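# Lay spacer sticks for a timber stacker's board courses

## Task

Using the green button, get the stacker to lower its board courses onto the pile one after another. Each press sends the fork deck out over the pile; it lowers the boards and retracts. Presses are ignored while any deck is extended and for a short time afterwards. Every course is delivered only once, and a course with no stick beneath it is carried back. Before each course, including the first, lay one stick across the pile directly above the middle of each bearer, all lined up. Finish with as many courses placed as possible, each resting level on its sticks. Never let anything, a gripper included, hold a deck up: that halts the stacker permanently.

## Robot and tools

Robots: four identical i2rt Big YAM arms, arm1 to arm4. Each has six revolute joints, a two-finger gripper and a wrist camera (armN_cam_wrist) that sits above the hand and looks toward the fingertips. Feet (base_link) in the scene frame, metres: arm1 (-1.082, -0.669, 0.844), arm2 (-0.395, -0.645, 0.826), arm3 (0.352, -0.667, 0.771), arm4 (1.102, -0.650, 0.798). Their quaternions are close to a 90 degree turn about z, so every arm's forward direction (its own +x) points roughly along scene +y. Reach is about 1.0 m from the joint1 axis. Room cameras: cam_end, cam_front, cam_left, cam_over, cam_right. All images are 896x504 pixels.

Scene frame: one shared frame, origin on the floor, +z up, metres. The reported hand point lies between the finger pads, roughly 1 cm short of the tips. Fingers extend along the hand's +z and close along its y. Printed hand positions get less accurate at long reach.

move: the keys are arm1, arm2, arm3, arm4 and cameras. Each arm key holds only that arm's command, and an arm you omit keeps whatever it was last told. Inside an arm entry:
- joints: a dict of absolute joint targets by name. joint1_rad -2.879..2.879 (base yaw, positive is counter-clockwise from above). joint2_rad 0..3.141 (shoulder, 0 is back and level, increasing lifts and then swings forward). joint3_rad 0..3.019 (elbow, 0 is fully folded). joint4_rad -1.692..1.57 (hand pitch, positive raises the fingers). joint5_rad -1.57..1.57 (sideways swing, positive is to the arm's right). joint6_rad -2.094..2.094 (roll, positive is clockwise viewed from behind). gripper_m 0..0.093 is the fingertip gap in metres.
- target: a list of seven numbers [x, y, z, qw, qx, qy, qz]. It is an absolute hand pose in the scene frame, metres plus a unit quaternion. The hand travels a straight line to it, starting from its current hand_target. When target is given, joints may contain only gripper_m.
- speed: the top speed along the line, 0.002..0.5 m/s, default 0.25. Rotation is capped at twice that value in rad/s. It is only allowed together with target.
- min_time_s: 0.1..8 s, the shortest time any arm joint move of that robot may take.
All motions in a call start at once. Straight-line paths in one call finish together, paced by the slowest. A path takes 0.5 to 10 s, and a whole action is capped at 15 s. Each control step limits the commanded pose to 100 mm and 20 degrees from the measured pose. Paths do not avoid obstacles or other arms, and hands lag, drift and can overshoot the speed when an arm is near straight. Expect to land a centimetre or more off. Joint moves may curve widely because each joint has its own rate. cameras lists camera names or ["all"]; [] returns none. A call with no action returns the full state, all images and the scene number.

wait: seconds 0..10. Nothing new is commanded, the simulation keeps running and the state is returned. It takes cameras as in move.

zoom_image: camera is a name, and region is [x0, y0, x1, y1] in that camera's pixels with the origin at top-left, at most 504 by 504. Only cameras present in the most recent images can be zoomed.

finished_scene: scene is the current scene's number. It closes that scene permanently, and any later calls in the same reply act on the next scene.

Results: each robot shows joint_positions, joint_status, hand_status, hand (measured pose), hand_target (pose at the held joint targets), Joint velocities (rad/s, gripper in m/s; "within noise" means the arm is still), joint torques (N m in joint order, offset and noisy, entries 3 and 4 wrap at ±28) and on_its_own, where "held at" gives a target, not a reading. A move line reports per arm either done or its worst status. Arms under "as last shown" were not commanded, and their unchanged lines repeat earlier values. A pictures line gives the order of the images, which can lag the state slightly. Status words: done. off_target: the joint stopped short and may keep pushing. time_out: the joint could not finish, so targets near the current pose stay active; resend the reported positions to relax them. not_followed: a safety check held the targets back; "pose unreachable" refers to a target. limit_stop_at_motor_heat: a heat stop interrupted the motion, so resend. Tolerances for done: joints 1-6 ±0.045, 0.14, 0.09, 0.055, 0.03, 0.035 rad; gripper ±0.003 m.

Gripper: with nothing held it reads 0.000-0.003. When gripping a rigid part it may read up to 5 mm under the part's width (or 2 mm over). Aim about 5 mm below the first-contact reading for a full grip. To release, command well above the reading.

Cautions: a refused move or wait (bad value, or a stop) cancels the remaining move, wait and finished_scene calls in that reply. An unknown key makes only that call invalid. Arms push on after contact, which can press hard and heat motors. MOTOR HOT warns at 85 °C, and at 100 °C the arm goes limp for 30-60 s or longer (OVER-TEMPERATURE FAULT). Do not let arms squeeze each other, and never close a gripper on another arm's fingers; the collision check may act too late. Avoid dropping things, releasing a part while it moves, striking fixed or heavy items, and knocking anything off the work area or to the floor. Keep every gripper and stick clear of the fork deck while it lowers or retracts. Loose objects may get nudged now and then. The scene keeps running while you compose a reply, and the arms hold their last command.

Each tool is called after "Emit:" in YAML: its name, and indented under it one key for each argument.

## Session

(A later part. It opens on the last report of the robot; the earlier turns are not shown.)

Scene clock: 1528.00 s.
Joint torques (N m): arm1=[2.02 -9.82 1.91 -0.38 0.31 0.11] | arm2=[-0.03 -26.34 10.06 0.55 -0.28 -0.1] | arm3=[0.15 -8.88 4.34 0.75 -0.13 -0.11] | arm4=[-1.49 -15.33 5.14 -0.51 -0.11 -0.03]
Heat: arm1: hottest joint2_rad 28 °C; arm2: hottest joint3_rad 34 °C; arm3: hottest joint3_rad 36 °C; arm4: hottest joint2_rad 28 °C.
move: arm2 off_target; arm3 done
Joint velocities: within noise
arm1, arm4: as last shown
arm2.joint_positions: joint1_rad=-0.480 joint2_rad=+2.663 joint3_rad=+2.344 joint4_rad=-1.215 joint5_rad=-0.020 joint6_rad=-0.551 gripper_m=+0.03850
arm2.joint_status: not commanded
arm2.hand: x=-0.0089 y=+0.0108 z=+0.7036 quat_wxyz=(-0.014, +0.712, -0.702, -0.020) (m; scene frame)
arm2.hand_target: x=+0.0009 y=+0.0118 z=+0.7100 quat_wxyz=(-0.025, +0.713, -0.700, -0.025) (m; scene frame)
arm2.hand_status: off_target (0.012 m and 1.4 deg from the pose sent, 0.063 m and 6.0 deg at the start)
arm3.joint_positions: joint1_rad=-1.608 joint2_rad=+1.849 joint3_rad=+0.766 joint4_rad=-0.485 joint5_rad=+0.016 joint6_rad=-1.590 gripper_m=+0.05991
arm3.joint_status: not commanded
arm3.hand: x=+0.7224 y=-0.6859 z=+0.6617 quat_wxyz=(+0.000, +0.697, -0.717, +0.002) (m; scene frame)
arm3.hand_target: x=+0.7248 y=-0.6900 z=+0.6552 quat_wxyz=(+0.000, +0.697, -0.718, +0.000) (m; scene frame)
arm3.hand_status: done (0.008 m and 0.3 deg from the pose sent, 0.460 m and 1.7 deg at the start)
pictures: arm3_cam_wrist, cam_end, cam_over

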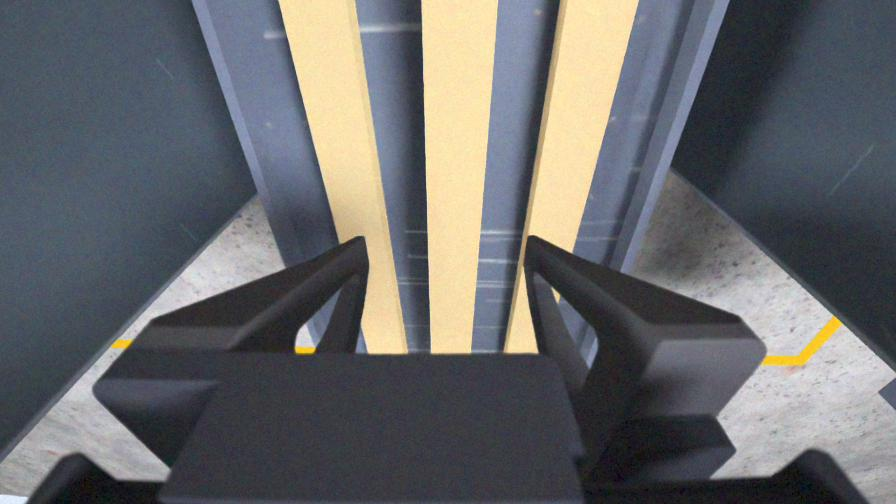

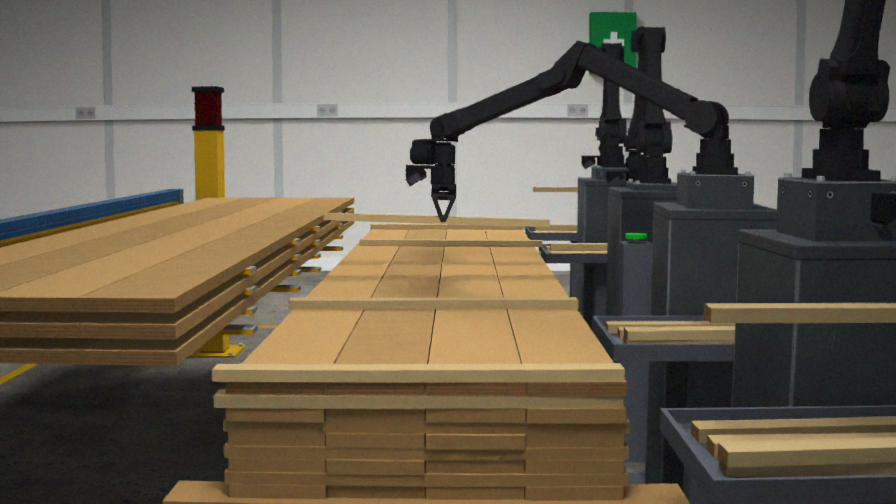

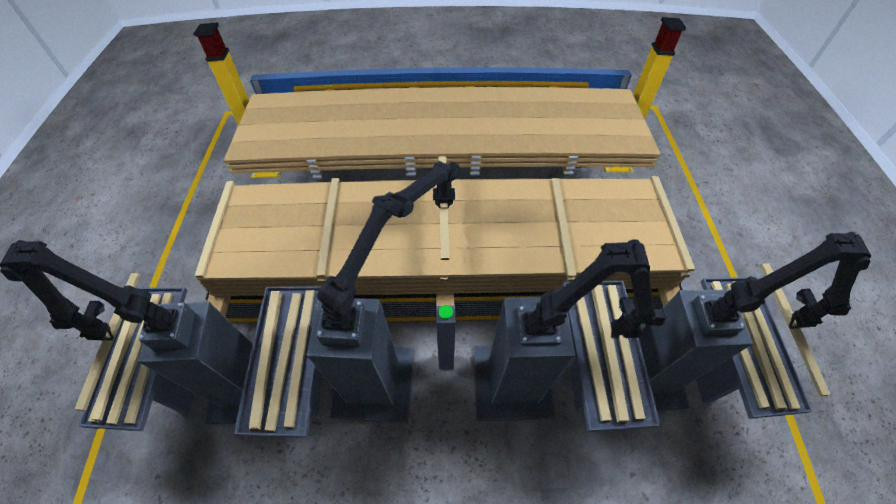

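Emit:
move:
  arm2: {"target": [0.001, -0.006, 0.66, -0.016, 0.7102, -0.7040, -0.016], "speed": 0.12}
  arm3: {"target": [0.730, -0.69, 0.552, 0, 0.6965, -0.7175, 0], "speed": 0.15}
  cameras: ["cam_end", "cam_over", "arm3_cam_wrist"]

Emit:
zoom_image:
  camera: "cam_end"
  region: [300, 150, 600, 300]

Emit:
zoom_image:
  camera: "cam_over"
  region: [400, 150, 500, 290]

Scene clock: 1543.43 s.
Joint torques (N m): arm1=[2.14 -9.88 1.92 -0.44 0.32 0.1] | arm2=[-0.09 -26.4 9.7 0.47 -0.04 -0.09] | arm3=[-0.03 -10.34 2.65 0.75 -0.14 -0.11] | arm4=[-1.49 -15.27 5.14 -0.51 -0.1 -0.04]
Heat: arm1: hottest joint2_rad 28 °C; arm2: hottest joint2_rad 34 °C; arm3: hottest joint3_rad 34 °C; arm4: hottest joint2_rad 28 °C.
move: arm2 off_target; arm3 done
Joint velocities: within noise
arm1, arm4: as last shown
arm2.joint_positions: joint1_rad=-0.489 joint2_rad=+2.700 joint3_rad=+2.275 joint4_rad=-1.132 joint5_rad=-0.014 joint6_rad=-0.553 gripper_m=+0.03850
arm2.joint_status: not commanded
arm2.hand: x=-0.0111 y=-0.0072 z=+0.6520 quat_wxyz=(-0.004, +0.709, -0.705, -0.014) (m; scene frame)
arm2.hand_target: x=+0.0009 y=-0.0061 z=+0.6602 quat_wxyz=(-0.016, +0.710, -0.704, -0.016) (m; scene frame)
arm2.hand_status: off_target (0.015 m and 1.4 deg from the pose sent, 0.048 m and 0.6 deg at the start)
arm3.joint_positions: joint1_rad=-1.609 joint2_rad=+2.157 joint3_rad=+0.818 joint4_rad=-0.232 joint5_rad=+0.016 joint6_rad=-1.593 gripper_m=+0.05991
arm3.joint_status: not commanded
arm3.hand: x=+0.7268 y=-0.6848 z=+0.5598 quat_wxyz=(+0.001, +0.698, -0.716, +0.001) (m; scene frame)
arm3.hand_target: x=+0.7298 y=-0.6899 z=+0.5523 quat_wxyz=(+0.000, +0.697, -0.718, +0.000) (m; scene frame)
arm3.hand_status: done (0.010 m and 0.3 deg from the pose sent, 0.110 m and 0.3 deg at the start)
pictures: arm3_cam_wrist, cam_end, cam_over

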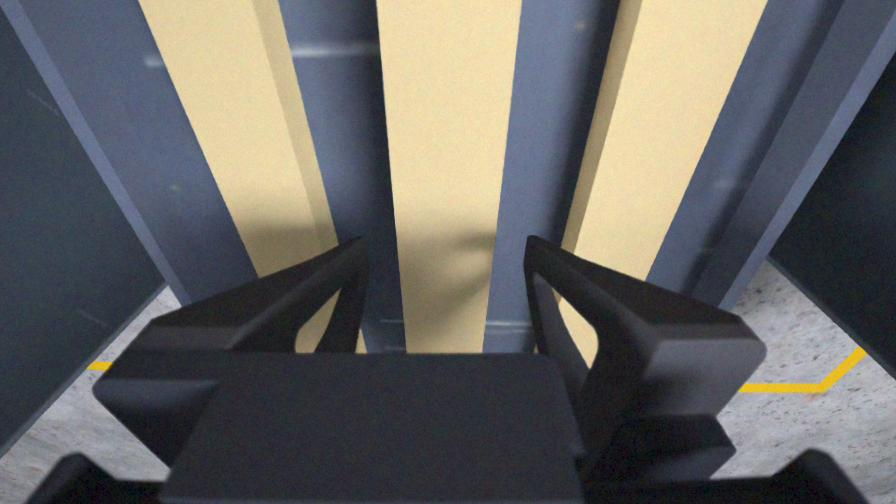

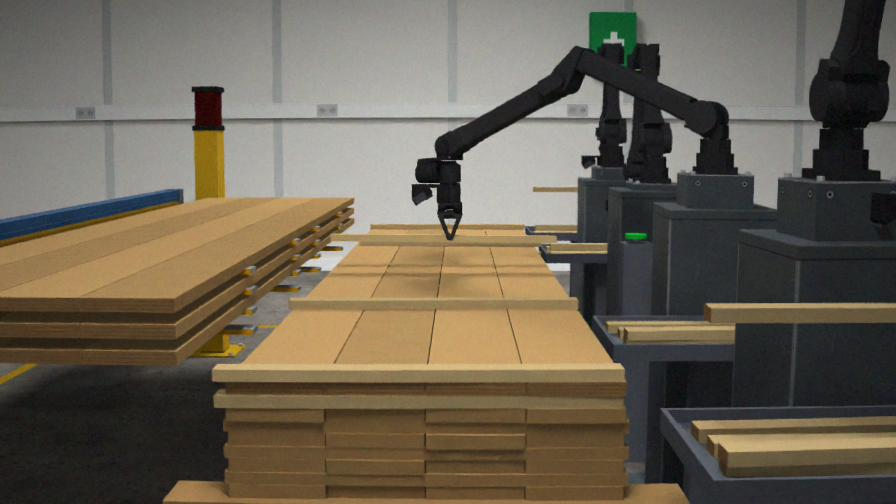

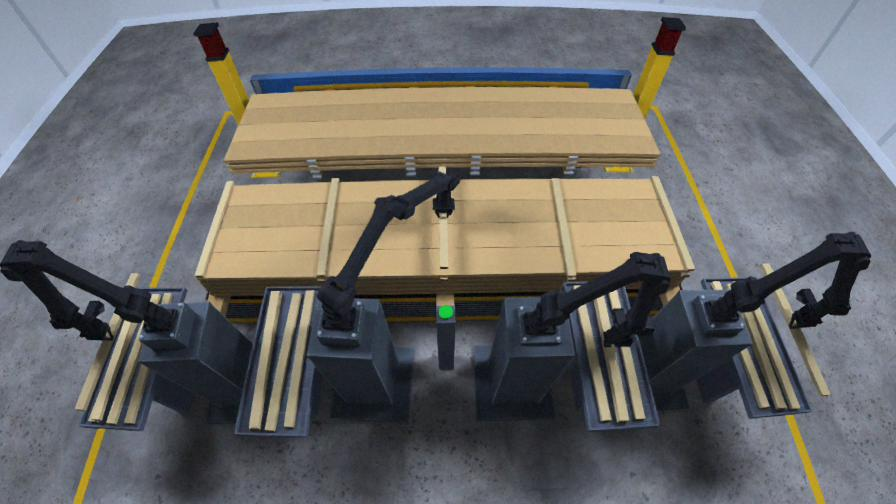

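Scaled by 1.680.

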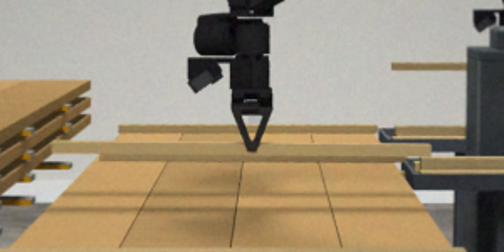

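Scaled by 3.600.

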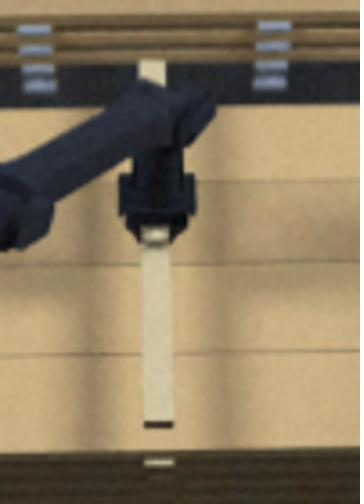

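Emit:
move:
  arm2: {"target": [0.002, -0.006, 0.612, -0.014, 0.7102, -0.7040, -0.014], "speed": 0.1}
  arm3: {"target": [0.7295, -0.69, 0.526, 0, 0.6965, -0.7175, 0], "speed": 0.1}
  cameras: ["cam_end", "cam_over", "arm3_cam_wrist"]

Emit:
zoom_image:
  camera: "cam_end"
  region: [300, 150, 600, 300]

Emit:
zoom_image:
  camera: "cam_over"
  region: [400, 150, 500, 290]

Scene clock: 1556.50 s.
Joint torques (N m): arm1=[2.08 -9.93 1.95 -0.34 0.33 0.11] | arm2=[-0.21 -27.34 12.64 0.27 -0.05 -0.08] | arm3=[-0.03 -10.64 2.06 0.73 -0.13 -0.11] | arm4=[-1.49 -15.33 5.15 -0.53 -0.1 -0.03]
Heat: arm1: hottest joint2_rad 28 °C; arm2: hottest joint2_rad 35 °C; arm3: hottest joint3_rad 33 °C; arm4: hottest joint2_rad 28 °C.
move: arm2 off_target; arm3 done
Joint velocities: within noise
arm1, arm4: as last shown
arm2.joint_positions: joint1_rad=-0.490 joint2_rad=+2.795 joint3_rad=+2.275 joint4_rad=-1.089 joint5_rad=-0.010 joint6_rad=-0.556 gripper_m=+0.03850
arm2.joint_status: not commanded
arm2.hand: x=-0.0221 y=-0.0253 z=+0.5844 quat_wxyz=(+0.021, +0.710, -0.704, -0.007) (m; scene frame)
arm2.hand_target: x=+0.0013 y=-0.0074 z=+0.6131 quat_wxyz=(-0.014, +0.710, -0.704, -0.014) (m; scene frame)
arm2.hand_status: off_target (0.041 m and 4.1 deg from the pose sent, 0.042 m and 1.2 deg at the start)
arm3.joint_positions: joint1_rad=-1.610 joint2_rad=+2.234 joint3_rad=+0.842 joint4_rad=-0.177 joint5_rad=+0.016 joint6_rad=-1.595 gripper_m=+0.05991
arm3.joint_status: not commanded
arm3.hand: x=+0.7284 y=-0.6850 z=+0.5344 quat_wxyz=(+0.000, +0.698, -0.716, +0.002) (m; scene frame)
arm3.hand_target: x=+0.7293 y=-0.6900 z=+0.5262 quat_wxyz=(+0.000, +0.697, -0.718, +0.000) (m; scene frame)
arm3.hand_status: done (0.010 m and 0.4 deg from the pose sent, 0.034 m and 0.3 deg at the start)
pictures: arm3_cam_wrist, cam_end, cam_over

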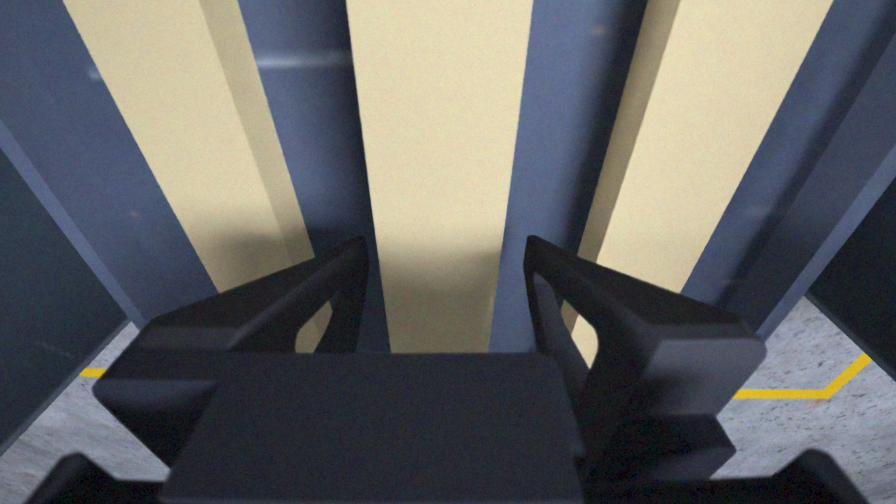

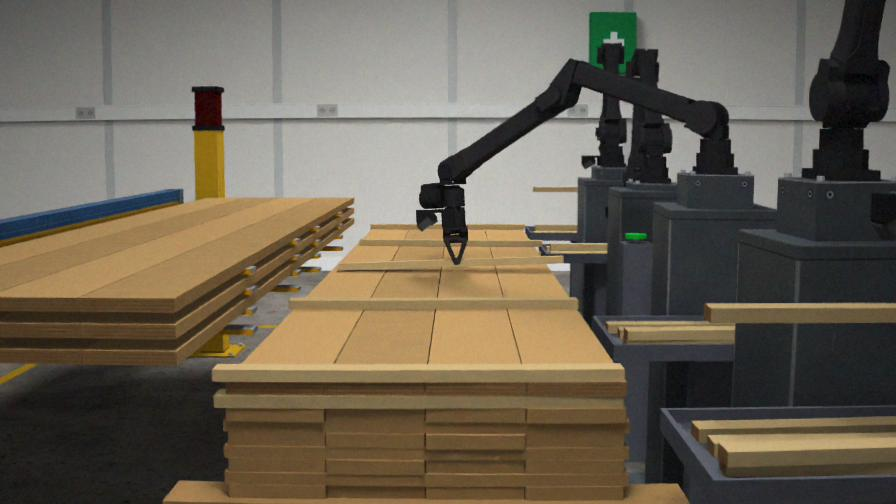

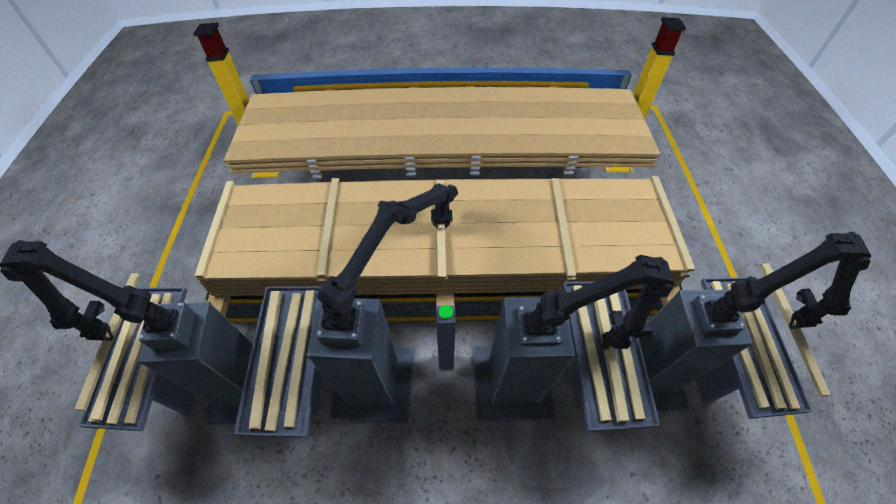

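Scaled by 1.680.

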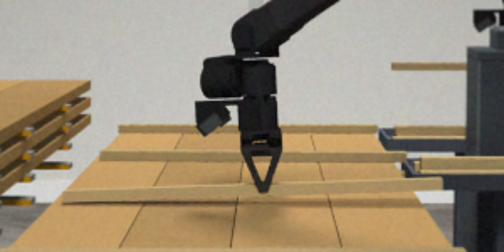

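Scaled by 3.600.

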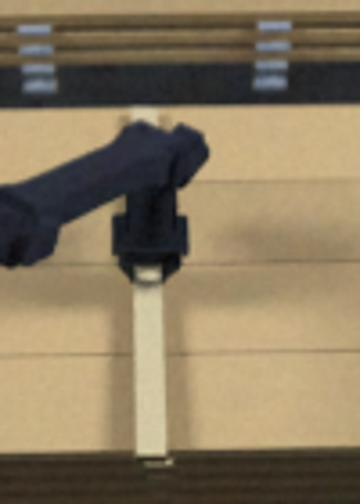

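Emit:
move:
  arm2: {"target": [0.012, 0.016, 0.618, -0.033, 0.7115, -0.7027, -0.032], "speed": 0.05}
  arm3: {"joints": {"gripper_m": 0.025}}
  cameras: ["cam_end", "cam_over", "arm3_cam_wrist"]

Emit:
zoom_image:
  camera: "cam_end"
  region: [300, 150, 600, 300]

Emit:
zoom_image:
  camera: "cam_over"
  region: [400, 150, 500, 290]

Scene clock: 1570.47 s.
Joint torques (N m): arm1=[1.9 -9.93 1.94 -0.34 0.3 0.1] | arm2=[-0.26 -26.58 15.02 -0.25 -0.29 -0.1] | arm3=[0.03 -10.64 2.09 0.75 -0.11 -0.11] | arm4=[-1.49 -15.27 5.15 -0.5 -0.1 -0.04]
Heat: arm1: hottest joint2_rad 28 °C; arm2: hottest joint2_rad 34 °C; arm3: hottest joint3_rad 32 °C; arm4: hottest joint2_rad 28 °C.
move: arm2 off_target; arm3 off_target
Joint velocities: within noise
arm1, arm4: as last shown
arm2.joint_positions: joint1_rad=-0.491 joint2_rad=+2.823 joint3_rad=+2.354 joint4_rad=-1.087 joint5_rad=-0.030 joint6_rad=-0.559 gripper_m=+0.03850
arm2.joint_status: not commanded
arm2.hand: x=-0.0118 y=-0.0034 z=+0.5910 quat_wxyz=(-0.003, +0.711, -0.703, -0.023) (m; scene frame)
arm2.hand_target: x=+0.0110 y=+0.0142 z=+0.6190 quat_wxyz=(-0.034, +0.711, -0.702, -0.032) (m; scene frame)
arm2.hand_status: off_target (0.041 m and 3.6 deg from the pose sent, 0.063 m and 6.8 deg at the start)
arm3.joint_positions: joint1_rad=-1.610 joint2_rad=+2.234 joint3_rad=+0.841 joint4_rad=-0.177 joint5_rad=+0.016 joint6_rad=-1.593 gripper_m=+0.03699
arm3.joint_status: gripper_m off_target (ended at +0.03702, target +0.02500)
arm3.hand: x=+0.7278 y=-0.6849 z=+0.5343 quat_wxyz=(+0.001, +0.698, -0.716, +0.001) (m; scene frame)
arm3.hand_target: x=+0.7294 y=-0.6899 z=+0.5263 quat_wxyz=(+0.000, +0.697, -0.718, +0.000) (m; scene frame)
arm3.hand_status: not commanded
pictures: arm3_cam_wrist, cam_end, cam_over

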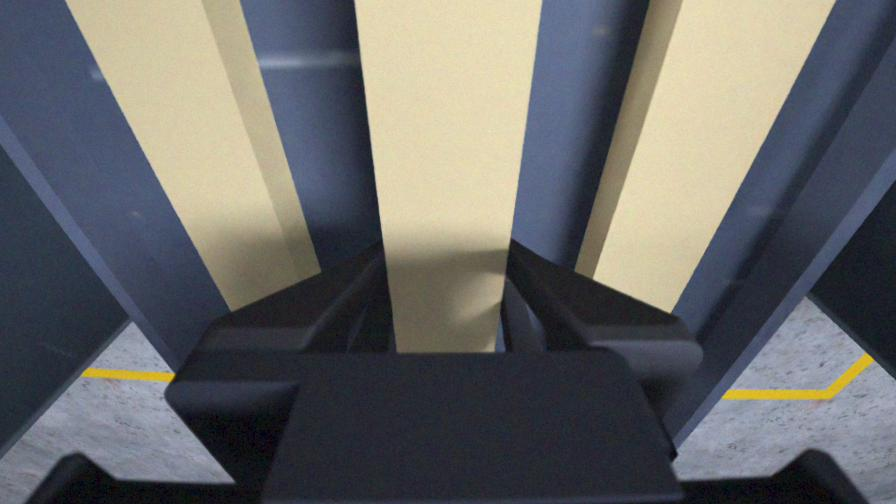

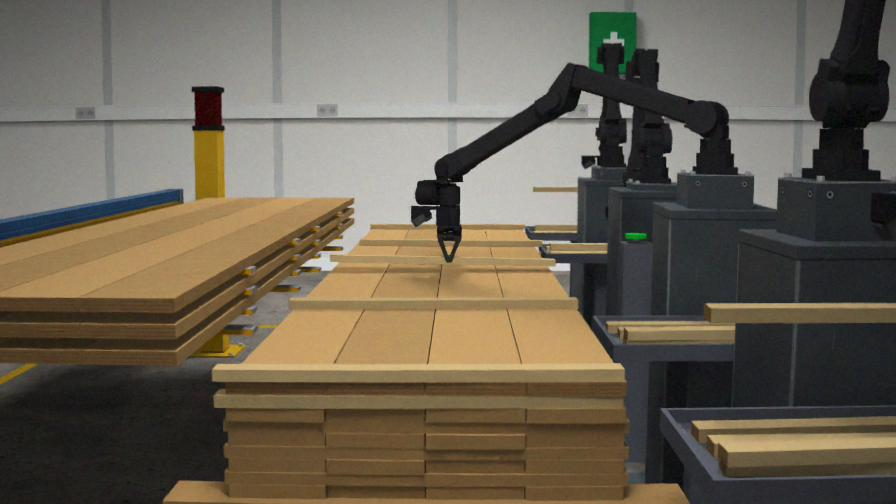

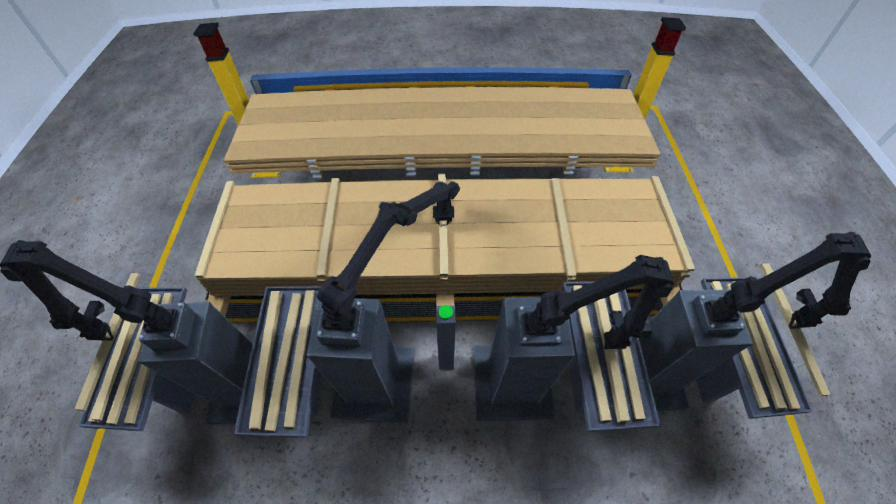

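Scaled by 1.680.

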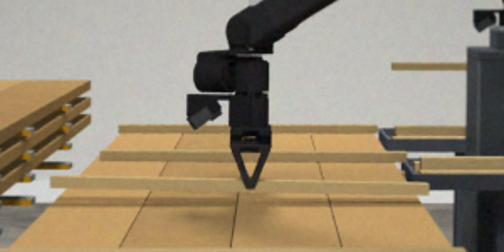

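Scaled by 3.600.

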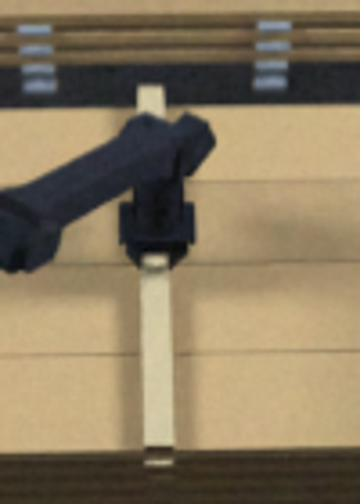

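Emit:
move:
  arm2: {"target": [0.012, 0.013, 0.605, -0.033, 0.7095, -0.7047, -0.032], "speed": 0.04}
  arm3: {"target": [0.7265, -0.69, 0.57, 0, 0.6965, -0.7175, 0], "speed": 0.1}
  cameras: ["cam_end", "cam_over"]

Emit:
zoom_image:
  camera: "cam_end"
  region: [300, 150, 600, 300]

Emit:
zoom_image:
  camera: "cam_over"
  region: [400, 150, 500, 290]

Scene clock: 1584.00 s.
Joint torques (N m): arm1=[1.9 -9.93 1.91 -0.39 0.3 0.11] | arm2=[-0.21 -26.29 14.3 0.51 -0.28 -0.07] | arm3=[0.03 -14.04 1.4 -0.03 -0.11 -0.11] | arm4=[-1.49 -15.33 5.16 -0.5 -0.1 -0.04]
Heat: arm1: hottest joint2_rad 27 °C; arm2: hottest joint2_rad 35 °C; arm3: hottest joint3_rad 32 °C; arm4: hottest joint2_rad 28 °C.
move: arm2 off_target; arm3 done
Joint velocities: within noise
arm1.joint_positions: joint1_rad=+1.553 joint2_rad=+1.940 joint3_rad=+0.697 joint4_rad=-0.330 joint5_rad=+0.003 joint6_rad=+1.629 gripper_m=+0.03654
arm1.joint_status: not commanded
arm1.hand: x=-1.4262 y=-0.6874 z=+0.6936 quat_wxyz=(+0.000, +0.705, -0.709, +0.002) (m; scene frame)
arm1.hand_target: x=-1.4244 y=-0.6900 z=+0.6997 quat_wxyz=(+0.000, +0.705, -0.709, +0.000) (m; scene frame)
arm1.hand_status: not commanded
arm2.joint_positions: joint1_rad=-0.493 joint2_rad=+2.835 joint3_rad=+2.354 joint4_rad=-1.087 joint5_rad=-0.030 joint6_rad=-0.559 gripper_m=+0.03850
arm2.joint_status: not commanded
arm2.hand: x=-0.0125 y=-0.0081 z=+0.5824 quat_wxyz=(+0.003, +0.710, -0.704, -0.021) (m; scene frame)
arm2.hand_target: x=+0.0110 y=+0.0111 z=+0.6065 quat_wxyz=(-0.034, +0.709, -0.704, -0.032) (m; scene frame)
arm2.hand_status: off_target (0.039 m and 4.3 deg from the pose sent, 0.032 m and 3.6 deg at the start)
arm3.joint_positions: joint1_rad=-1.610 joint2_rad=+2.146 joint3_rad=+0.813 joint4_rad=-0.244 joint5_rad=+0.015 joint6_rad=-1.594 gripper_m=+0.03699
arm3.joint_status: not commanded
arm3.hand: x=+0.7249 y=-0.6851 z=+0.5633 quat_wxyz=(+0.003, +0.698, -0.716, -0.001) (m; scene frame)
arm3.hand_target: x=+0.7265 y=-0.6899 z=+0.5698 quat_wxyz=(+0.000, +0.697, -0.717, +0.000) (m; scene frame)
arm3.hand_status: done (0.008 m and 0.4 deg from the pose sent, 0.036 m and 0.3 deg at the start)
arm4.joint_positions: joint1_rad=-1.640 joint2_rad=+1.908 joint3_rad=+0.894 joint4_rad=-0.568 joint5_rad=-0.001 joint6_rad=-1.690 gripper_m=+0.03693
arm4.joint_status: not commanded
arm4.hand: x=+1.5114 y=-0.6865 z=+0.6945 quat_wxyz=(+0.001, +0.718, -0.696, +0.000) (m; scene frame)
arm4.hand_target: x=+1.5121 y=-0.6900 z=+0.7000 quat_wxyz=(+0.000, +0.718, -0.696, +0.000) (m; scene frame)
arm4.hand_status: not commanded
pictures: cam_end, cam_over

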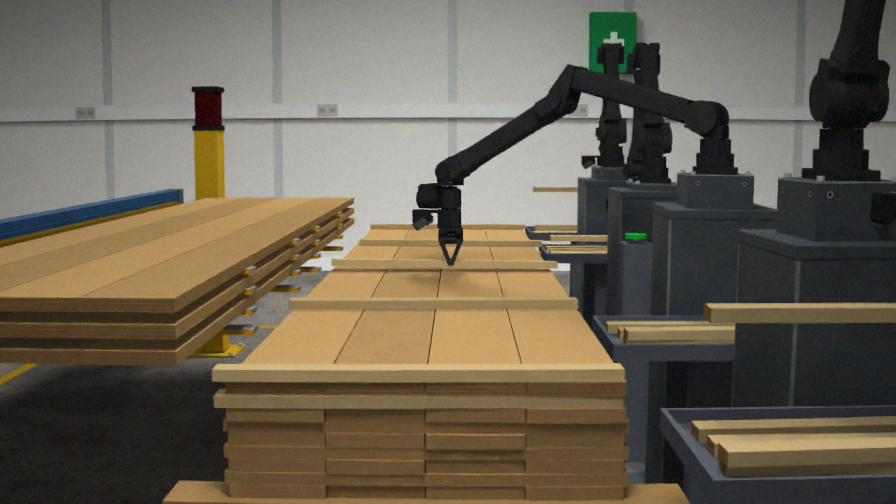

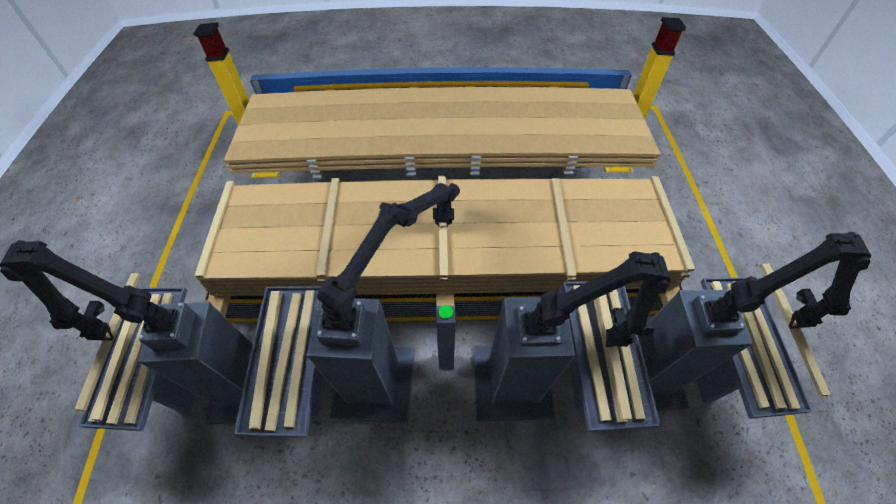

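Scaled by 1.680.

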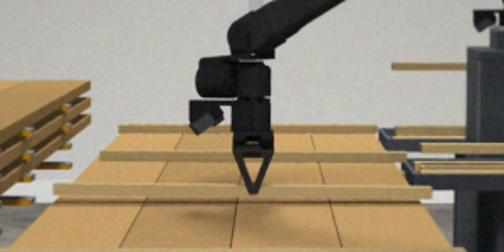

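Scaled by 3.600.

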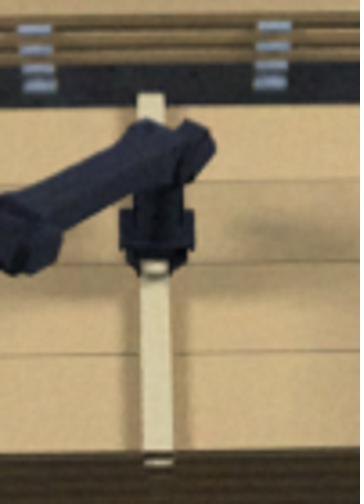

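Emit:
move:
  arm2: {"target": [0.012, 0.014, 0.595, -0.034, 0.7095, -0.7047, -0.033], "speed": 0.03}
  arm3: {"target": [0.7265, -0.69, 0.70, 0, 0.6965, -0.7175, 0], "speed": 0.15}
  cameras: ["cam_end"]

Emit:
zoom_image:
  camera: "cam_end"
  region: [300, 150, 600, 300]

Scene clock: 1592.50 s.
Joint torques (N m): arm1=[2.08 -10.11 1.95 -0.4 0.32 0.1] | arm2=[-0.21 -25.64 15.09 0.47 -0.31 -0.07] | arm3=[0.38 -12.16 4.74 -0.03 -0.11 -0.06] | arm4=[-1.49 -15.27 5.14 -0.51 -0.1 -0.04]
Heat: arm1: hottest joint2_rad 27 °C; arm2: hottest joint2_rad 35 °C; arm3: hottest joint3_rad 32 °C; arm4: hottest joint2_rad 28 °C.
move: arm2 off_target; arm3 done
Joint velocities: within noise
arm1, arm4: as last shown
arm2.joint_positions: joint1_rad=-0.493 joint2_rad=+2.847 joint3_rad=+2.359 joint4_rad=-1.076 joint5_rad=-0.031 joint6_rad=-0.559 gripper_m=+0.03850
arm2.joint_status: not commanded
arm2.hand: x=-0.0127 y=-0.0080 z=+0.5752 quat_wxyz=(+0.002, +0.710, -0.704, -0.022) (m; scene frame)
arm2.hand_target: x=+0.0108 y=+0.0119 z=+0.5966 quat_wxyz=(-0.035, +0.709, -0.704, -0.033) (m; scene frame)
arm2.hand_status: off_target (0.039 m and 4.3 deg from the pose sent, 0.035 m and 4.4 deg at the start)
arm3.joint_positions: joint1_rad=-1.610 joint2_rad=+1.772 joint3_rad=+0.784 joint4_rad=-0.597 joint5_rad=+0.015 joint6_rad=-1.594 gripper_m=+0.03699
arm3.joint_status: not commanded
arm3.hand: x=+0.7224 y=-0.6867 z=+0.6924 quat_wxyz=(+0.005, +0.698, -0.716, -0.004) (m; scene frame)
arm3.hand_target: x=+0.7265 y=-0.6899 z=+0.6999 quat_wxyz=(+0.000, +0.697, -0.717, +0.000) (m; scene frame)
arm3.hand_status: done (0.009 m and 0.8 deg from the pose sent, 0.137 m and 0.4 deg at the start)
pictures: cam_end

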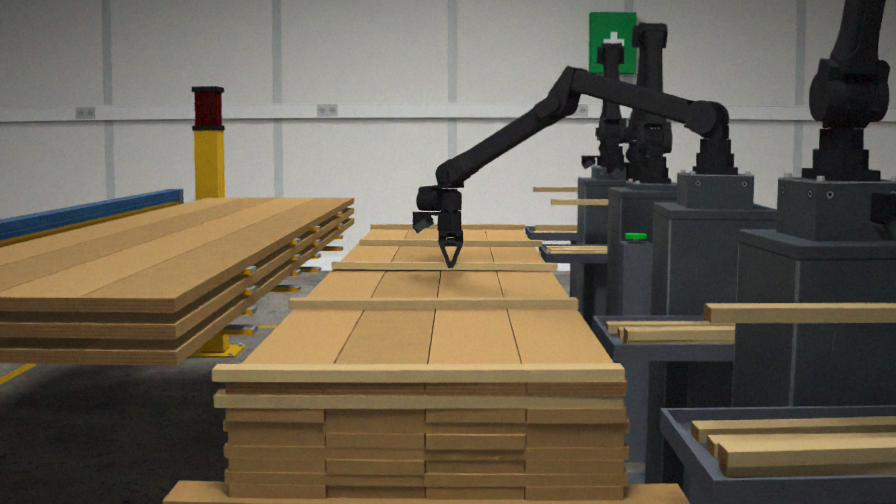

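Scaled by 1.680.

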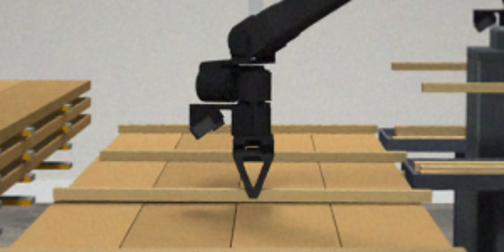

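Emit:
move:
  arm2: {"target": [0.012, 0.014, 0.587, -0.034, 0.7095, -0.7047, -0.033], "speed": 0.03}
  cameras: ["cam_end"]

Emit:
zoom_image:
  camera: "cam_end"
  region: [300, 150, 600, 300]

Scene clock: 1600.37 s.
Joint torques (N m): arm1=[2.02 -10.05 1.91 -0.4 0.31 0.1] | arm2=[-0.21 -24.82 14.98 0.61 -0.31 -0.07] | arm3=[0.44 -12.16 4.74 -0.06 -0.11 -0.06] | arm4=[-1.49 -15.27 5.15 -0.5 -0.11 -0.04]
Heat: arm1: hottest joint2_rad 27 °C; arm2: hottest joint3_rad 37 °C; arm3: hottest joint3_rad 31 °C; arm4: hottest joint2_rad 28 °C.
move: arm2 off_target
Joint velocities: within noise
arm1, arm3, arm4: as last shown
arm2.joint_positions: joint1_rad=-0.494 joint2_rad=+2.857 joint3_rad=+2.375 joint4_rad=-1.076 joint5_rad=-0.031 joint6_rad=-0.559 gripper_m=+0.03850
arm2.joint_status: not commanded
arm2.hand: x=-0.0109 y=-0.0055 z=+0.5734 quat_wxyz=(-0.001, +0.710, -0.704, -0.023) (m; scene frame)
arm2.hand_target: x=+0.0112 y=+0.0120 z=+0.5886 quat_wxyz=(-0.035, +0.709, -0.704, -0.033) (m; scene frame)
arm2.hand_status: off_target (0.033 m and 3.9 deg from the pose sent, 0.035 m and 4.2 deg at the start)
pictures: cam_end

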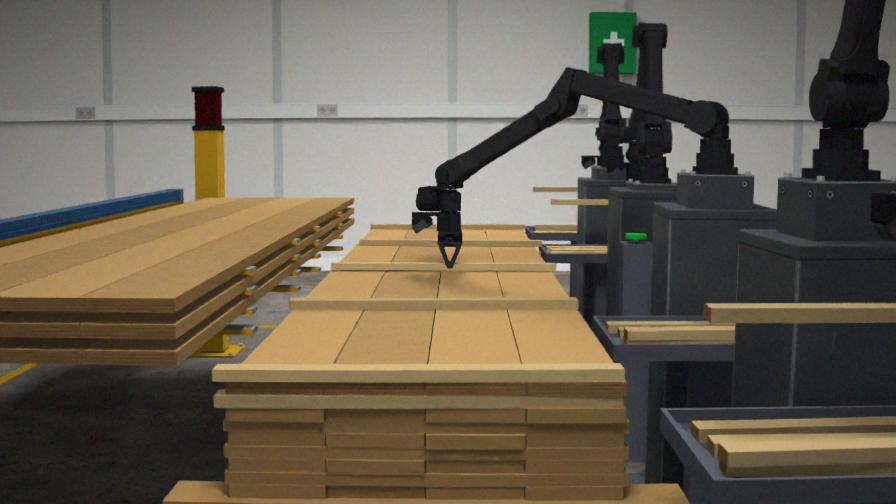

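Scaled by 1.680.

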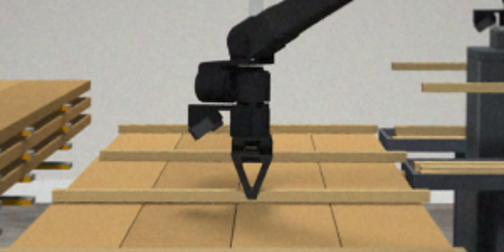

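Emit:
move:
  arm2: {"target": [0.012, 0.014, 0.590, -0.034, 0.7095, -0.7047, -0.033], "speed": 0.03, "joints": {"gripper_m": 0.06}}
  cameras: ["cam_end"]

Emit:
move:
  arm2: {"target": [0.010, 0.014, 0.665, -0.02, 0.7095, -0.7047, -0.02], "speed": 0.1}
  cameras: ["cam_end", "cam_over"]

Emit:
zoom_image:
  camera: "cam_end"
  region: [300, 150, 600, 300]

Emit:
zoom_image:
  camera: "cam_over"
  region: [400, 150, 500, 290]

Scene clock: 1613.43 s.
Joint torques (N m): arm1=[2.02 -9.99 1.89 -0.38 0.3 0.1] | arm2=[-0.15 -25.17 14.17 0.12 -0.26 -0.06] | arm3=[0.38 -12.16 4.75 -0.06 -0.11 -0.06] | arm4=[-1.49 -15.21 5.15 -0.5 -0.11 -0.04]
Heat: arm1: hottest joint2_rad 27 °C; arm2: hottest joint3_rad 39 °C; arm3: hottest joint3_rad 31 °C; arm4: hottest joint2_rad 28 °C.
move: arm2 off_target
Joint velocities: within noise
arm1, arm3, arm4: as last shown
arm2.joint_positions: joint1_rad=-0.494 joint2_rad=+2.857 joint3_rad=+2.390 joint4_rad=-1.068 joint5_rad=-0.033 joint6_rad=-0.559 gripper_m=+0.05993
arm2.joint_status: all done
arm2.hand: x=-0.0068 y=+0.0015 z=+0.5784 quat_wxyz=(-0.012, +0.710, -0.704, -0.026) (m; scene frame)
arm2.hand_target: x=+0.0115 y=+0.0127 z=+0.5907 quat_wxyz=(-0.035, +0.709, -0.704, -0.033) (m; scene frame)
arm2.hand_status: off_target (0.025 m and 2.6 deg from the pose sent, 0.034 m and 3.9 deg at the start)
pictures: cam_end

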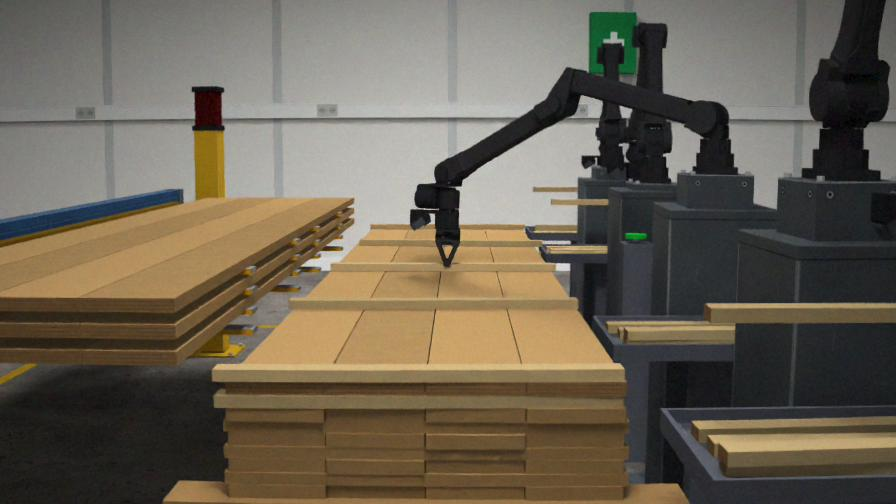

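Scene clock: 1614.93 s.
Joint torques (N m): arm1=[2.14 -9.88 1.89 -0.31 0.31 0.11] | arm2=[0.44 -26.46 13.79 -0.36 -0.01 0] | arm3=[0.38 -12.22 4.74 -0.05 -0.11 -0.06] | arm4=[-1.49 -15.27 5.15 -0.53 -0.1 -0.04]
Heat: arm1: hottest joint2_rad 27 °C; arm2: hottest joint3_rad 39 °C; arm3: hottest joint3_rad 31 °C; arm4: hottest joint2_rad 28 °C.
move: arm2 off_target
Joint velocities: within noise
arm1, arm3, arm4: as last shown
arm2.joint_positions: joint1_rad=-0.494 joint2_rad=+2.766 joint3_rad=+2.390 joint4_rad=-1.189 joint5_rad=-0.021 joint6_rad=-0.559 gripper_m=+0.05993
arm2.joint_status: not commanded
arm2.hand: x=-0.0034 y=+0.0014 z=+0.6448 quat_wxyz=(+0.001, +0.710, -0.704, -0.017) (m; scene frame)
arm2.hand_target: x=+0.0095 y=+0.0131 z=+0.6652 quat_wxyz=(-0.020, +0.709, -0.704, -0.020) (m; scene frame)
arm2.hand_status: off_target (0.027 m and 2.4 deg from the pose sent, 0.089 m and 1.1 deg at the start)
pictures: cam_end, cam_over

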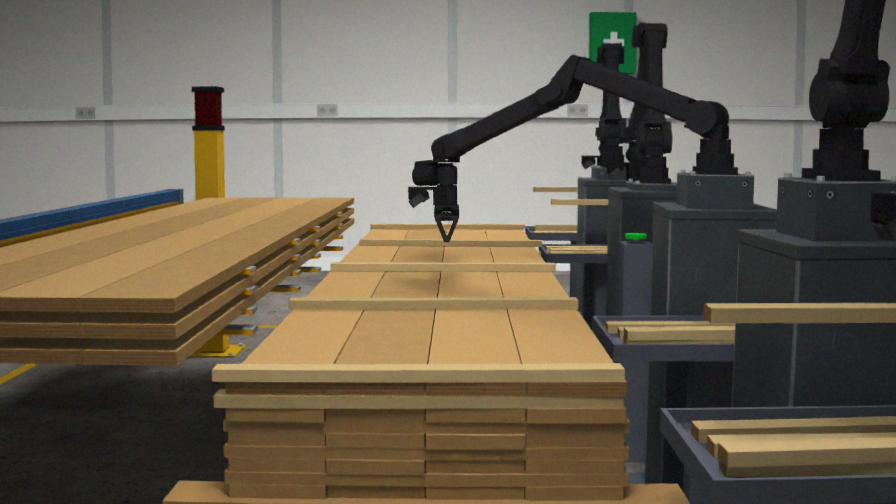

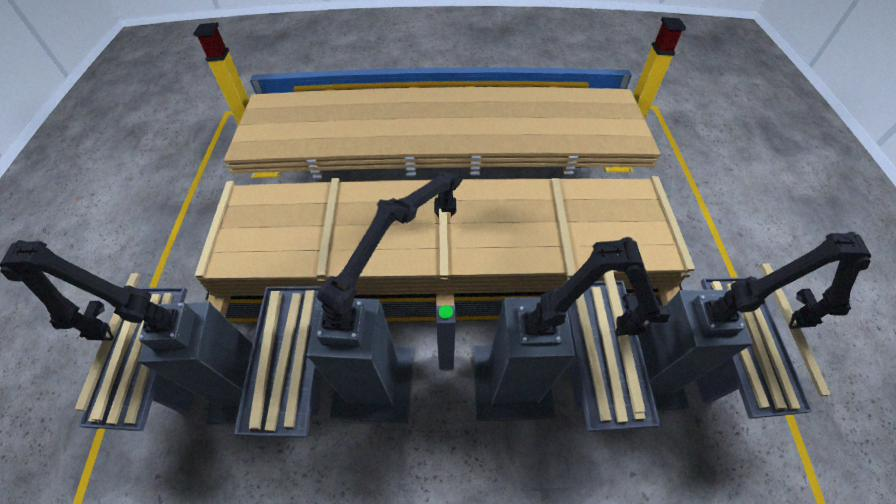

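Scaled by 1.680.

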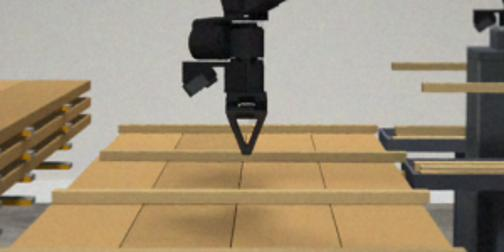

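Scaled by 3.600.

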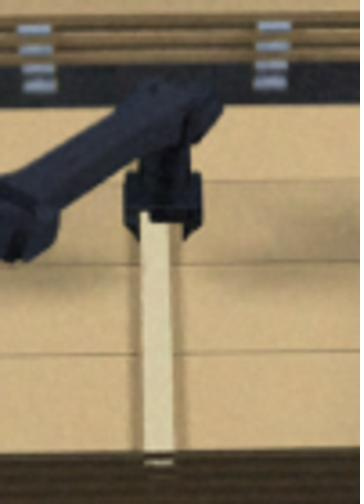

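Emit:
move:
  arm2: {"target": [-0.01, -0.02, 0.82, 0, 0.7071, -0.7071, 0], "speed": 0.3}
  cameras: []

Emit:
move:
  arm2: {"target": [-0.17, -0.42, 0.88, 0, 0.7071, -0.7071, 0], "speed": 0.35, "joints": {"gripper_m": 0.0}}
  cameras: []

Emit:
move:
  arm2: {"target": [-0.02, -0.535, 0.80, 0, 0.7071, -0.7071, 0], "speed": 0.25}
  cameras: ["cam_over", "arm2_cam_wrist"]

Scene clock: 1627.57 s.
Joint torques (N m): arm1=[2.08 -9.93 1.89 -0.38 0.32 0.11] | arm2=[1.08 -24.47 9.78 -0.27 0.01 0.14] | arm3=[0.38 -12.22 4.72 -0.05 -0.11 -0.06] | arm4=[-1.49 -15.33 5.14 -0.51 -0.11 -0.04]
Heat: arm1: hottest joint2_rad 27 °C; arm2: hottest joint3_rad 38 °C; arm3: hottest joint3_rad 31 °C; arm4: hottest joint2_rad 28 °C.
move: arm2 done
Joint velocities: within noise
arm1, arm3, arm4: as last shown
arm2.joint_positions: joint1_rad=-0.494 joint2_rad=+2.455 joint3_rad=+2.274 joint4_rad=-1.369 joint5_rad=+0.009 joint6_rad=-0.559 gripper_m=+0.05993
arm2.joint_status: not commanded
arm2.hand: x=-0.0061 y=-0.0173 z=+0.8279 quat_wxyz=(-0.010, +0.710, -0.705, -0.004) (m; scene frame)
arm2.hand_target: x=-0.0100 y=-0.0201 z=+0.8202 quat_wxyz=(+0.000, +0.707, -0.707, +0.000) (m; scene frame)
arm2.hand_status: done (0.009 m and 1.3 deg from the pose sent, 0.176 m and 2.0 deg at the start)
pictures: none
No camera images: "cameras" was empty.

Scene clock: 1629.83 s.
Joint torques (N m): arm1=[2.14 -10.11 1.98 -0.29 0.32 0.11] | arm2=[-0.56 -9 7.73 -0.36 -0.23 -0.09] | arm3=[0.38 -12.22 4.74 -0.05 -0.11 -0.06] | arm4=[-1.44 -15.27 5.14 -0.51 -0.1 -0.03]
Heat: arm1: hottest joint2_rad 27 °C; arm2: hottest joint3_rad 38 °C; arm3: hottest joint3_rad 31 °C; arm4: hottest joint2_rad 28 °C.
move: arm2 done
Joint velocities: within noise
arm1, arm3, arm4: as last shown
arm2.joint_positions: joint1_rad=-0.702 joint2_rad=+1.344 joint3_rad=+0.757 joint4_rad=-0.969 joint5_rad=+0.015 joint6_rad=-0.759 gripper_m=+0.00122
arm2.joint_status: all done
arm2.hand: x=-0.1685 y=-0.4126 z=+0.8808 quat_wxyz=(-0.006, +0.706, -0.708, +0.001) (m; scene frame)
arm2.hand_target: x=-0.1701 y=-0.4199 z=+0.8799 quat_wxyz=(+0.000, +0.707, -0.707, +0.000) (m; scene frame)
arm2.hand_status: done (0.008 m and 0.7 deg from the pose sent, 0.438 m and 1.3 deg at the start)
pictures: none
No camera images: "cameras" was empty.

Scene clock: 1631.67 s.
Joint torques (N m): arm1=[2.02 -9.99 1.95 -0.38 0.31 0.1] | arm2=[-0.21 -10.64 10.48 0.28 -0.26 -0.09] | arm3=[0.44 -12.22 4.74 -0.06 -0.11 -0.06] | arm4=[-1.44 -15.27 5.14 -0.51 -0.11 -0.04]
Heat: arm1: hottest joint2_rad 27 °C; arm2: hottest joint3_rad 38 °C; arm3: hottest joint3_rad 31 °C; arm4: hottest joint2_rad 28 °C.
move: arm2 off_target
Joint velocities: within noise
arm1, arm3, arm4: as last shown
arm2.joint_positions: joint1_rad=-1.212 joint2_rad=+1.652 joint3_rad=+0.814 joint4_rad=-0.765 joint5_rad=+0.014 joint6_rad=-1.265 gripper_m=+0.00121
arm2.joint_status: not commanded
arm2.hand: x=-0.0430 y=-0.5387 z=+0.7943 quat_wxyz=(+0.018, +0.705, -0.709, -0.007) (m; scene frame)
arm2.hand_target: x=-0.0206 y=-0.5354 z=+0.8007 quat_wxyz=(+0.000, +0.707, -0.707, +0.000) (m; scene frame)
arm2.hand_status: off_target (0.024 m and 2.3 deg from the pose sent, 0.209 m and 0.8 deg at the start)
pictures: arm2_cam_wrist, cam_over

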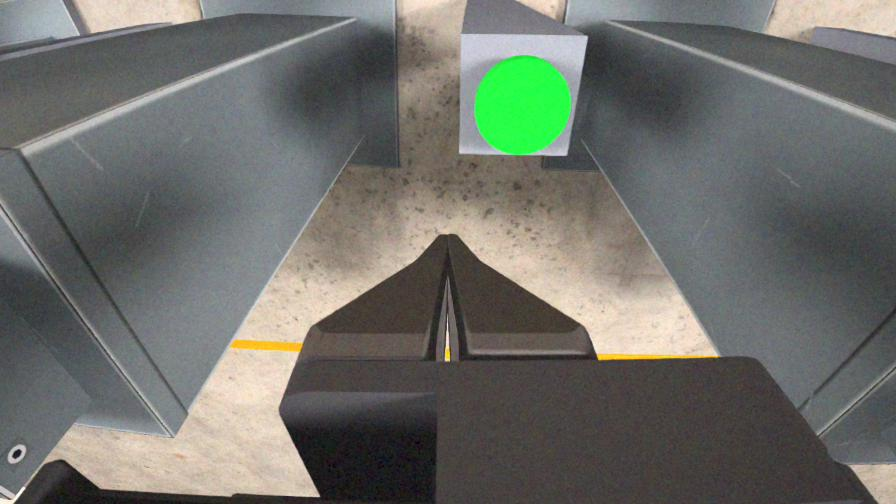

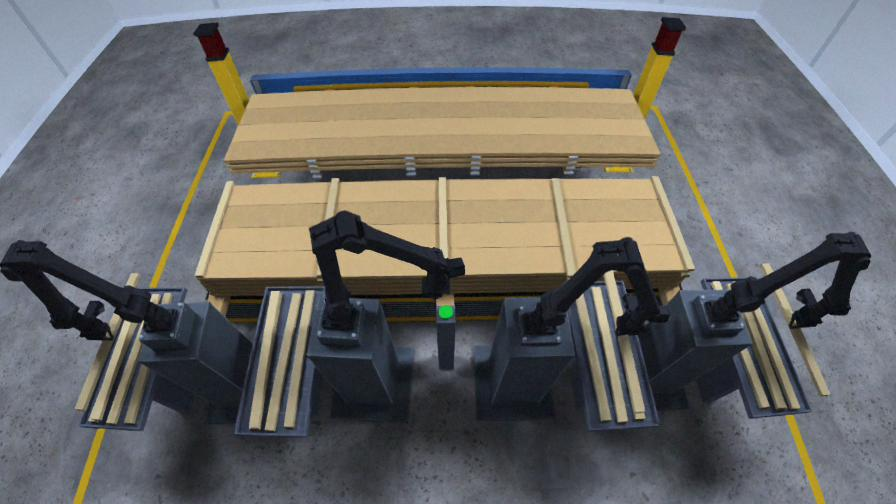

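Emit:
move:
  arm2: {"target": [0.0, -0.545, 0.69, 0, 0.7071, -0.7071, 0], "speed": 0.2}
  cameras: ["arm2_cam_wrist"]

Scene clock: 1645.30 s.
Joint torques (N m): arm1=[2.08 -9.93 1.99 -0.34 0.31 0.1] | arm2=[-0.38 -12.98 7.02 0.32 -0.26 -0.1] | arm3=[0.38 -12.22 4.74 -0.05 -0.11 -0.06] | arm4=[-1.49 -15.21 5.15 -0.51 -0.1 -0.04]
Heat: arm1: hottest joint2_rad 27 °C; arm2: hottest joint3_rad 37 °C; arm3: hottest joint3_rad 31 °C; arm4: hottest joint2_rad 28 °C.
move: arm2 off_target
Joint velocities: within noise
arm1.joint_positions: joint1_rad=+1.553 joint2_rad=+1.940 joint3_rad=+0.697 joint4_rad=-0.330 joint5_rad=+0.003 joint6_rad=+1.629 gripper_m=+0.03654
arm1.joint_status: not commanded
arm1.hand: x=-1.4262 y=-0.6874 z=+0.6936 quat_wxyz=(+0.000, +0.705, -0.709, +0.002) (m; scene frame)
arm1.hand_target: x=-1.4244 y=-0.6900 z=+0.6997 quat_wxyz=(+0.000, +0.705, -0.709, +0.000) (m; scene frame)
arm1.hand_status: not commanded
arm2.joint_positions: joint1_rad=-1.249 joint2_rad=+1.956 joint3_rad=+0.845 joint4_rad=-0.482 joint5_rad=+0.013 joint6_rad=-1.305 gripper_m=+0.00121
arm2.joint_status: not commanded
arm2.hand: x=-0.0180 y=-0.5450 z=+0.6889 quat_wxyz=(+0.014, +0.706, -0.708, -0.006) (m; scene frame)
arm2.hand_target: x=-0.0004 y=-0.5451 z=+0.6904 quat_wxyz=(+0.000, +0.707, -0.707, +0.000) (m; scene frame)
arm2.hand_status: off_target (0.018 m and 1.7 deg from the pose sent, 0.113 m and 2.3 deg at the start)
arm3: as last shown
arm4.joint_positions: joint1_rad=-1.640 joint2_rad=+1.908 joint3_rad=+0.894 joint4_rad=-0.568 joint5_rad=-0.001 joint6_rad=-1.690 gripper_m=+0.03693
arm4.joint_status: not commanded
arm4.hand: x=+1.5114 y=-0.6865 z=+0.6945 quat_wxyz=(+0.001, +0.718, -0.696, +0.000) (m; scene frame)
arm4.hand_target: x=+1.5121 y=-0.6900 z=+0.7000 quat_wxyz=(+0.000, +0.718, -0.696, +0.000) (m; scene frame)
arm4.hand_status: not commanded
pictures: arm2_cam_wrist

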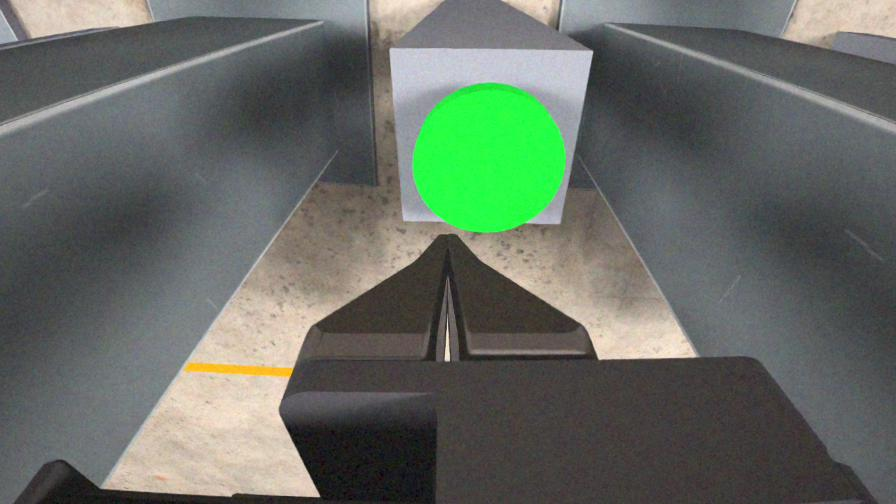

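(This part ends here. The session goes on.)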